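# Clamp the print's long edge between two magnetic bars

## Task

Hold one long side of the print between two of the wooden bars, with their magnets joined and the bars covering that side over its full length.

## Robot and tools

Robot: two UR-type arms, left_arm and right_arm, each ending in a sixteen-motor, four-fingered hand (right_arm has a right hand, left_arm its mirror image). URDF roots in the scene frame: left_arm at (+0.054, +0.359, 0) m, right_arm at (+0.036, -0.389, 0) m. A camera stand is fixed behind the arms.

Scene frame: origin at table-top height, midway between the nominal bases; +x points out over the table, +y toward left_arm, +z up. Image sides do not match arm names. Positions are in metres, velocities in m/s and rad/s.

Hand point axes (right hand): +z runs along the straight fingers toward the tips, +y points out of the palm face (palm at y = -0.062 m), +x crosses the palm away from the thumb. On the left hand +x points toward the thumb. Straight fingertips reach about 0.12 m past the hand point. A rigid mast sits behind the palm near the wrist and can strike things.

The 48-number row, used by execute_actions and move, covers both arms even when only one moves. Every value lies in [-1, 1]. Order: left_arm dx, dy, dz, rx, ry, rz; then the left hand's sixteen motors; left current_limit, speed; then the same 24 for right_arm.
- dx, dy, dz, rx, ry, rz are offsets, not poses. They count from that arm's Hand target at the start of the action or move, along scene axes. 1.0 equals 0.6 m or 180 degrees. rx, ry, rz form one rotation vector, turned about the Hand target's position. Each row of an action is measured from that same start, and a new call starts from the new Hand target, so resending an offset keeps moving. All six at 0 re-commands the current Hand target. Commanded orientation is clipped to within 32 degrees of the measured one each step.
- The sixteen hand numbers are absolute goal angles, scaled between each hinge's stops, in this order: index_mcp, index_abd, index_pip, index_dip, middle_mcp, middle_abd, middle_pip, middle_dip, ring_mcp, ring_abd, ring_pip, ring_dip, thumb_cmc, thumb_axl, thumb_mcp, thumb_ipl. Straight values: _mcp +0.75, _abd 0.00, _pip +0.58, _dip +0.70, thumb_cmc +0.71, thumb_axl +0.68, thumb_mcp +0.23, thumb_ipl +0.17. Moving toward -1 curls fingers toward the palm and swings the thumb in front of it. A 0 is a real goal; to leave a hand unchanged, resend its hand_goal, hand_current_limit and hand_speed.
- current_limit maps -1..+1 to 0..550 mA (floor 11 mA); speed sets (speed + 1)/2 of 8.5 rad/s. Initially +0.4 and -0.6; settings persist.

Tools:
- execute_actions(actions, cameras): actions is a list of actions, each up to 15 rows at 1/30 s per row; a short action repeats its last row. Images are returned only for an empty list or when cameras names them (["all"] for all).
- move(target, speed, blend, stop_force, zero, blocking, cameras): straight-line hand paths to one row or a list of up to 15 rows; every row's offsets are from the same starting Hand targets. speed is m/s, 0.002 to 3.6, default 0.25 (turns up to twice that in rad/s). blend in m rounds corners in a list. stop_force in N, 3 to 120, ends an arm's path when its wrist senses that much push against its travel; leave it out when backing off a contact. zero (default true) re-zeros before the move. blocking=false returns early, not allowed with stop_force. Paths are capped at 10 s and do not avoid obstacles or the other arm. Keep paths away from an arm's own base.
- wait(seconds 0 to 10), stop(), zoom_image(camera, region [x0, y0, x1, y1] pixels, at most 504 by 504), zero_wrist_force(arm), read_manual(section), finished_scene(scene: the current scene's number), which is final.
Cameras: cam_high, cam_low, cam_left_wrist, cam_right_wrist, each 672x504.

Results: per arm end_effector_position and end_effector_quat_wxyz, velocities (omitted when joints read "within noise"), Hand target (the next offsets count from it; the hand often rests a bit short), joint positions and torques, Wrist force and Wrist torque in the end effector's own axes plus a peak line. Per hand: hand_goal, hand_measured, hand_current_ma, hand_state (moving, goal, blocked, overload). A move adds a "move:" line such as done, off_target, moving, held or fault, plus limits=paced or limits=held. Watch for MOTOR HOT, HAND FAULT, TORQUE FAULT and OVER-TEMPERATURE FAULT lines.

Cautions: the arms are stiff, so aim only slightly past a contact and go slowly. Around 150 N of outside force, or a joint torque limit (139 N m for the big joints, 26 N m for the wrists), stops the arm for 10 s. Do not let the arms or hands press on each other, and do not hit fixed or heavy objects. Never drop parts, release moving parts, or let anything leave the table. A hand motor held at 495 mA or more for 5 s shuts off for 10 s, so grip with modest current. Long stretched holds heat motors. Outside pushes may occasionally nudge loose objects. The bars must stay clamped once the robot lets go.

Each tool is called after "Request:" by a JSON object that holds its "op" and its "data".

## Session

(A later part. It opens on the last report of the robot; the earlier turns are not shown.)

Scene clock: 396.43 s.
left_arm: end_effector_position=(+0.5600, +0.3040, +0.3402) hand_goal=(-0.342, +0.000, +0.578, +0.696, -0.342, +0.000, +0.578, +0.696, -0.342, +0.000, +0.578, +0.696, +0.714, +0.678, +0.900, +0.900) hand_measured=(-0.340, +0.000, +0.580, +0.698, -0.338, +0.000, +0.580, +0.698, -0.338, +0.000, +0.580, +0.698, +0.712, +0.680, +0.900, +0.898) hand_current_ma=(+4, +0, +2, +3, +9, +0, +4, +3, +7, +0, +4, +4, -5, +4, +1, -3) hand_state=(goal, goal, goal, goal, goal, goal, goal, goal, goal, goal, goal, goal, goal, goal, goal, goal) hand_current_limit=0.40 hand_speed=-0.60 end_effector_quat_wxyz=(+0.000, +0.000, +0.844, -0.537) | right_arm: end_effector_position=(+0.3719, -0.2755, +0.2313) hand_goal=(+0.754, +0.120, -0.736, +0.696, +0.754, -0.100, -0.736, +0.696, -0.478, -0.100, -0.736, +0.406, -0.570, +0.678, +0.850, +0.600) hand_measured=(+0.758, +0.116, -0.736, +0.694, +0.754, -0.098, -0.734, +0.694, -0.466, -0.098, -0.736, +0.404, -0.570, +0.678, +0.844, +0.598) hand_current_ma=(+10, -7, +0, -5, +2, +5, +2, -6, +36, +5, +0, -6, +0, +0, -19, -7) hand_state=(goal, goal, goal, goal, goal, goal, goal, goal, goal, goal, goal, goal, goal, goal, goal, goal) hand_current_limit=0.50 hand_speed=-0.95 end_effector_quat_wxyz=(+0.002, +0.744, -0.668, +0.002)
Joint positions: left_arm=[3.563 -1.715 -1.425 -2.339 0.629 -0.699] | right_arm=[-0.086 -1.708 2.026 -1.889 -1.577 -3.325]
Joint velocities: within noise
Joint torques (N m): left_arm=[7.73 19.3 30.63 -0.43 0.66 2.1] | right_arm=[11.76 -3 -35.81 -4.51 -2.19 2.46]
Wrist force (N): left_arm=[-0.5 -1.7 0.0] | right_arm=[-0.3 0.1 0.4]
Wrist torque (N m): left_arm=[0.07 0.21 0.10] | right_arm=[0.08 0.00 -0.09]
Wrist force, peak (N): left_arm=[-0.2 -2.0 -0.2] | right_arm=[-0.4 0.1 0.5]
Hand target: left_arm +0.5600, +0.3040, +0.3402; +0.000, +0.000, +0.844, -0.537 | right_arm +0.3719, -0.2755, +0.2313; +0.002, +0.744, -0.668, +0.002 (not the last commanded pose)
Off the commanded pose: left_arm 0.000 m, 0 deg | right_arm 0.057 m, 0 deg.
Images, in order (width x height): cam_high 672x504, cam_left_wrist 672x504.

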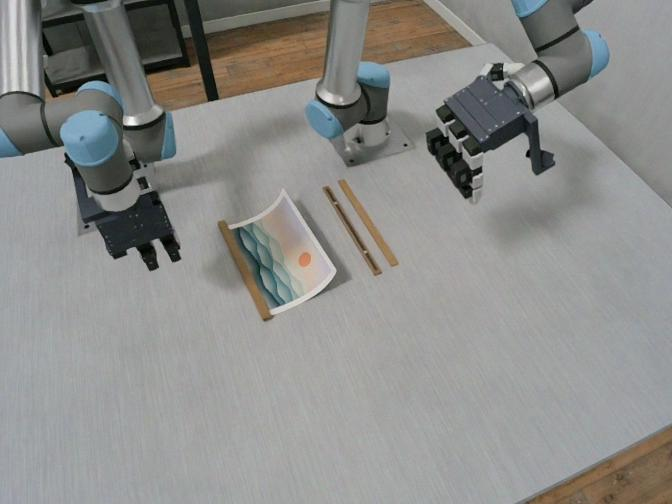

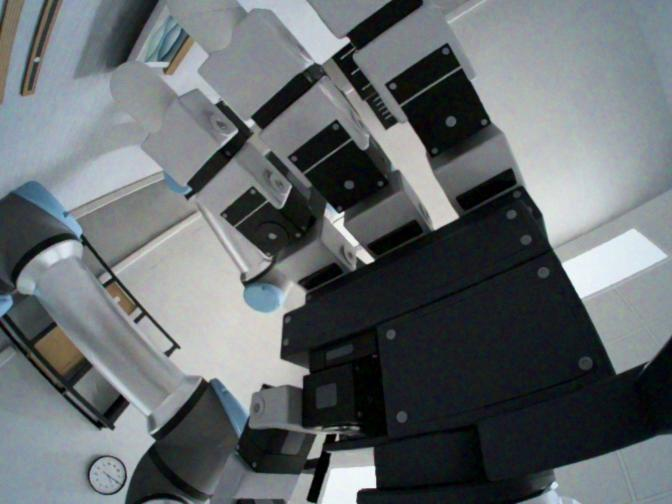

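Request:
{"op": "zoom_image", "data": {"camera": "cam_high", "region": [265, 180, 305, 220]}}

Request:
{"op": "zoom_image", "data": {"camera": "cam_high", "region": [305, 245, 345, 285]}}

Request:
{"op": "zoom_image", "data": {"camera": "cam_high", "region": [360, 245, 400, 285]}}

Request:
{"op": "zoom_image", "data": {"camera": "cam_high", "region": [315, 170, 355, 210]}}

Scaled by 12.600 from the camera's 672x504 image, which has a finer 960x720 frame.

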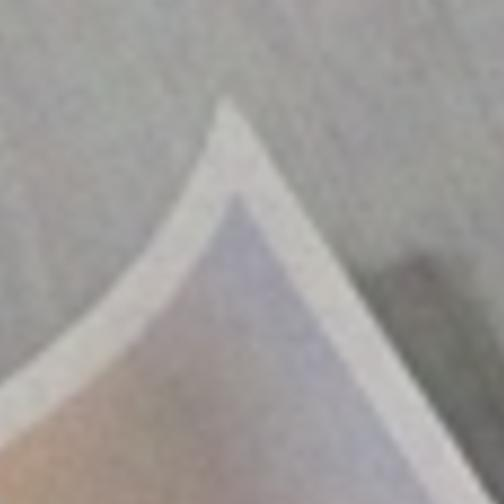

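Scaled by 12.600 from the camera's 672x504 image, which has a finer 960x720 frame.

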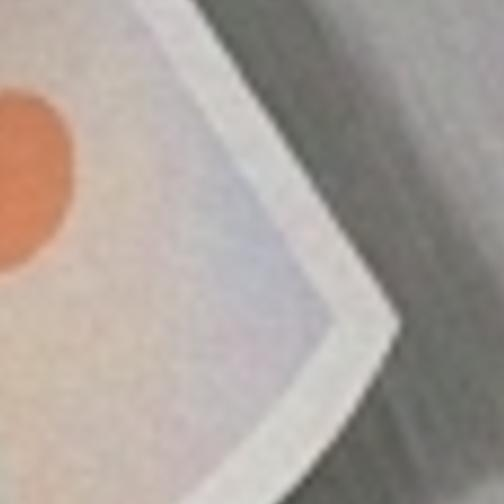

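Scaled by 12.600 from the camera's 672x504 image, which has a finer 960x720 frame.

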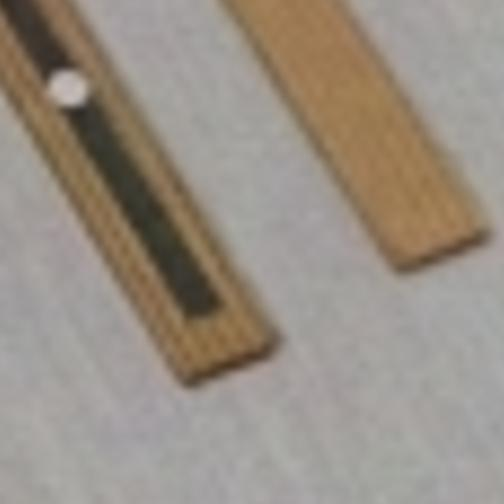

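Scaled by 12.600 from the camera's 672x504 image, which has a finer 960x720 frame.

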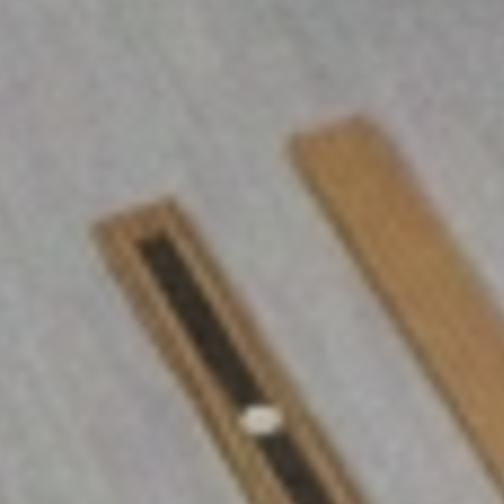

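Request:
{"op": "execute_actions", "data": {"actions": [], "cameras": ["cam_right_wrist"]}}

Request:
{"op": "zoom_image", "data": {"camera": "cam_right_wrist", "region": [470, 70, 570, 170]}}

Request:
{"op": "zoom_image", "data": {"camera": "cam_right_wrist", "region": [400, 130, 480, 210]}}

Scene clock: 415.70 s.
left_arm: end_effector_position=(+0.5600, +0.3040, +0.3402) hand_goal=(-0.342, +0.000, +0.578, +0.696, -0.342, +0.000, +0.578, +0.696, -0.342, +0.000, +0.578, +0.696, +0.714, +0.678, +0.900, +0.900) hand_measured=(-0.340, +0.000, +0.580, +0.698, -0.338, +0.000, +0.580, +0.698, -0.338, +0.000, +0.580, +0.698, +0.712, +0.680, +0.900, +0.898) hand_current_ma=(+4, +0, +2, +3, +9, +0, +4, +3, +7, +0, +4, +4, -5, +4, +1, -3) hand_state=(goal, goal, goal, goal, goal, goal, goal, goal, goal, goal, goal, goal, goal, goal, goal, goal) hand_current_limit=0.40 hand_speed=-0.60 end_effector_quat_wxyz=(+0.000, +0.000, +0.844, -0.537) | right_arm: end_effector_position=(+0.3719, -0.2755, +0.2313) hand_goal=(+0.754, +0.120, -0.736, +0.696, +0.754, -0.100, -0.736, +0.696, -0.478, -0.100, -0.736, +0.406, -0.570, +0.678, +0.850, +0.600) hand_measured=(+0.758, +0.116, -0.736, +0.694, +0.754, -0.098, -0.734, +0.694, -0.466, -0.098, -0.736, +0.404, -0.570, +0.678, +0.844, +0.598) hand_current_ma=(+10, -7, +0, -5, +2, +5, +2, -6, +36, +5, +0, -6, +0, +0, -19, -7) hand_state=(goal, goal, goal, goal, goal, goal, goal, goal, goal, goal, goal, goal, goal, goal, goal, goal) hand_current_limit=0.50 hand_speed=-0.95 end_effector_quat_wxyz=(+0.002, +0.744, -0.668, +0.002)
Joint positions: left_arm=[3.563 -1.715 -1.425 -2.339 0.629 -0.699] | right_arm=[-0.086 -1.708 2.026 -1.889 -1.577 -3.325]
Joint velocities: within noise
Joint torques (N m): left_arm=[8.29 21.49 29.55 -0.64 0.46 1.48] | right_arm=[11.64 -3.16 -34.37 -4.33 -1.72 1.95]
Wrist force (N): left_arm=[0.0 -1.5 -0.1] | right_arm=[-0.3 0.1 0.5]
Wrist torque (N m): left_arm=[0.10 0.14 0.15] | right_arm=[0.08 0.00 -0.10]
Wrist force, peak (N): left_arm=[-0.1 -2.1 -0.2] | right_arm=[-0.7 0.0 0.6]
Hand target: left_arm +0.5600, +0.3040, +0.3402; +0.000, +0.000, +0.844, -0.537 | right_arm +0.3719, -0.2755, +0.2313; +0.002, +0.744, -0.668, +0.002 (not the last commanded pose)
Off the commanded pose: left_arm 0.000 m, 0 deg | right_arm 0.057 m, 0 deg.
Images, in order (width x height): cam_right_wrist 672x504.

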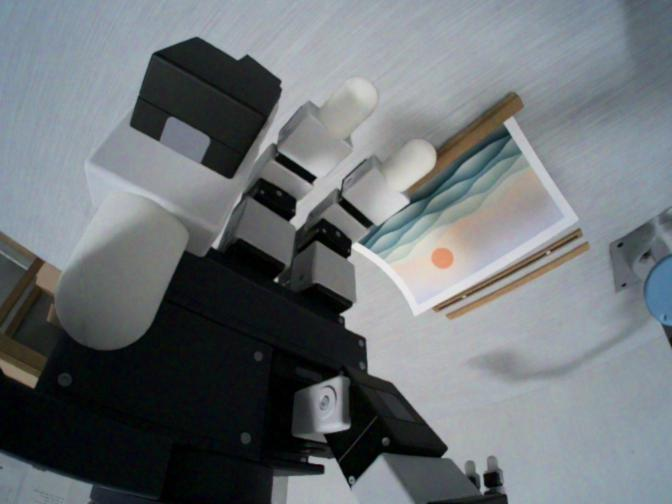

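Scaled by 5.040 from the camera's 672x504 image, which has a finer 960x720 frame.

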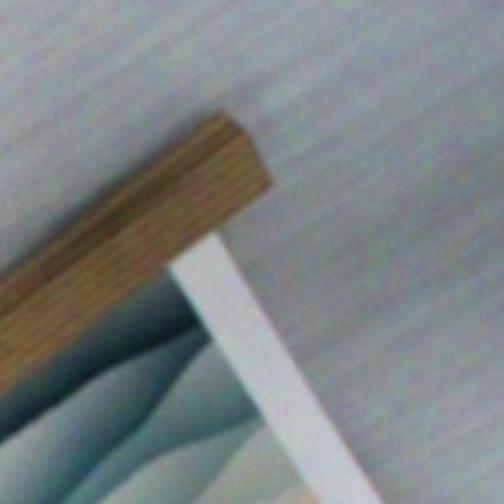

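Scaled by 6.300 from the camera's 672x504 image, which has a finer 960x720 frame.

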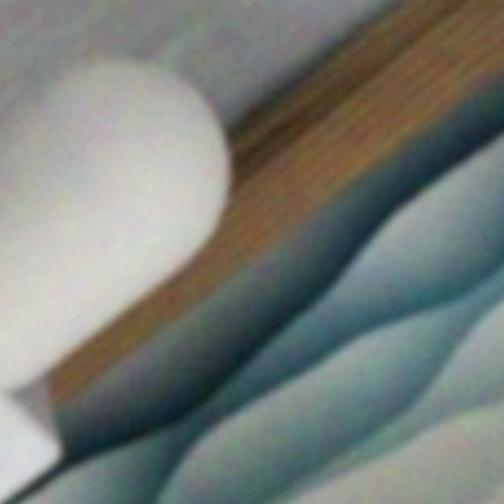

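Request:
{"op": "move", "data": {"target": [[0,0,0,0,0,0,-0.3425,0,0.577,0.696,-0.3425,0,0.577,0.696,-0.3425,0,0.577,0.696,0.714,0.678,0.9,0.9,0.4,-0.6,0.2,0.0208,-0.05,0,0,0.498,0.753,0.12,-0.737,0.696,0.753,-0.1,-0.737,0.696,-0.479,-0.1,-0.737,0.406,-0.571,0.678,0.85,0.6,0.5,-0.95],[0,0,0,0,0,0,-0.3425,0,0.577,0.696,-0.3425,0,0.577,0.696,-0.3425,0,0.577,0.696,0.714,0.678,0.9,0.9,0.4,-0.6,0.2,0.0208,-0.14,0,0,0.498,0.753,0.12,-0.737,0.696,0.753,-0.1,-0.737,0.696,-0.479,-0.1,-0.737,0.406,-0.571,0.678,0.85,0.6,0.5,-0.95]], "speed": [0.4, 0.2], "cameras": ["cam_right_wrist", "cam_high"]}}

Scene clock: 421.30 s.
left_arm: end_effector_position=(+0.5600, +0.3040, +0.3402) hand_goal=(-0.342, +0.000, +0.578, +0.696, -0.342, +0.000, +0.578, +0.696, -0.342, +0.000, +0.578, +0.696, +0.714, +0.678, +0.900, +0.900) hand_measured=(-0.340, +0.000, +0.580, +0.698, -0.338, +0.000, +0.580, +0.698, -0.338, +0.000, +0.580, +0.698, +0.712, +0.680, +0.900, +0.898) hand_current_ma=(+4, +0, +2, +3, +9, +0, +4, +3, +7, +0, +4, +4, -5, +4, +1, -3) hand_state=(goal, goal, goal, goal, goal, goal, goal, goal, goal, goal, goal, goal, goal, goal, goal, goal) hand_current_limit=0.40 hand_speed=-0.60 end_effector_quat_wxyz=(+0.000, +0.000, +0.844, -0.537) | right_arm: end_effector_position=(+0.3754, -0.2750, +0.2304) hand_goal=(+0.754, +0.120, -0.736, +0.696, +0.754, -0.100, -0.736, +0.696, -0.478, -0.100, -0.736, +0.406, -0.570, +0.678, +0.850, +0.600) hand_measured=(+0.758, +0.116, -0.736, +0.694, +0.754, -0.098, -0.734, +0.694, -0.466, -0.098, -0.736, +0.404, -0.570, +0.678, +0.844, +0.598) hand_current_ma=(+10, -7, +0, -5, +2, +5, +2, -6, +36, +5, +0, -6, +0, +0, -18, -7) hand_state=(goal, goal, goal, goal, goal, goal, goal, goal, goal, goal, goal, goal, goal, goal, goal, goal) hand_current_limit=0.50 hand_speed=-0.95 end_effector_quat_wxyz=(+0.002, +0.759, -0.652, +0.002)
Joint positions: left_arm=[3.563 -1.715 -1.425 -2.339 0.629 -0.699] | right_arm=[-0.075 -1.695 2.017 -1.894 -1.577 -3.357]
Joint torques (N m): left_arm=[7.86 21.06 28.78 -0.55 0.46 1.51] | right_arm=[-12.7 -29.47 -11.07 -0.15 -0.03 2.48]
Wrist force (N): left_arm=[-0.2 -1.8 -0.1] | right_arm=[-0.2 0.3 0.5]
Wrist torque (N m): left_arm=[0.07 0.17 0.14] | right_arm=[0.11 -0.01 -0.09]
Wrist force, peak (N): left_arm=[0.0 -2.0 -0.2] | right_arm=[-0.7 -0.6 1.2]
Hand target: left_arm +0.5600, +0.3040, +0.3402; +0.000, +0.000, +0.844, -0.537 | right_arm +0.3754, -0.2750, +0.2304; +0.002, +0.758, -0.652, +0.002 (not the last commanded pose)
Off the commanded pose: left_arm 0.000 m, 0 deg | right_arm 0.144 m, 87 deg.
move: held (right_arm; a check stopped the path); path passed 0 of 2 targets; limits=held
pose unreachable (right arm): on one or more control steps of this call, first in action 0 (counted from 0), this arm could not follow its commanded pose, so it was not sent that pose on those steps. It may still have moved: this result reports where it is.
cause: moving toward the commanded pose would bring two parts of the arm too close to each other (joints 5 (wrist 2) and 6 (wrist 3) lie between them).
Images, in order (width x height): cam_high 672x504, cam_right_wrist 672x504.

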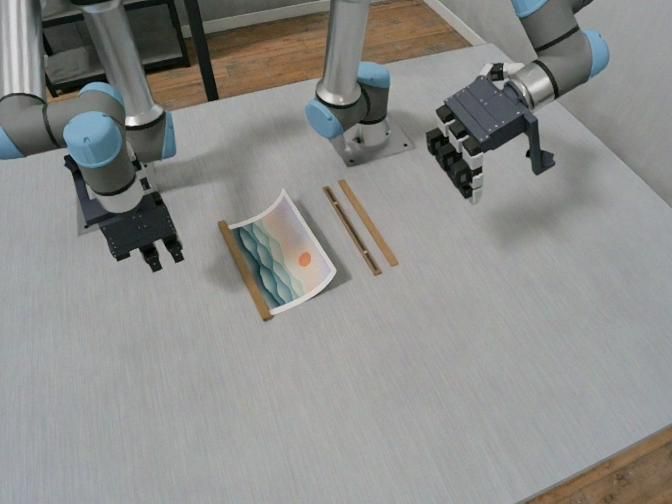

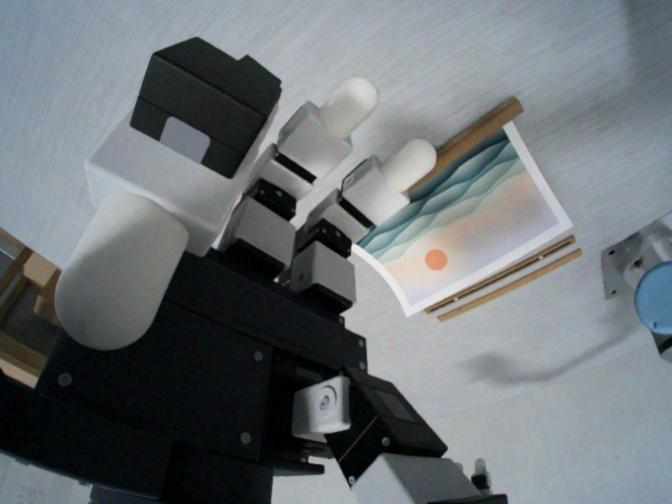

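Request:
{"op": "zoom_image", "data": {"camera": "cam_high", "region": [212, 214, 282, 326]}}

Scaled by 4.500 from the camera's 672x504 image, which has a finer 960x720 frame.

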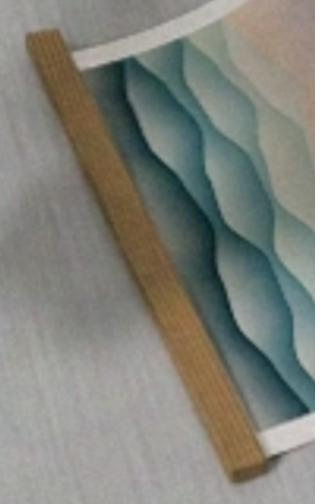

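Request:
{"op": "finished_scene", "data": {"scene": 1}}

The scene is finished: the task was done.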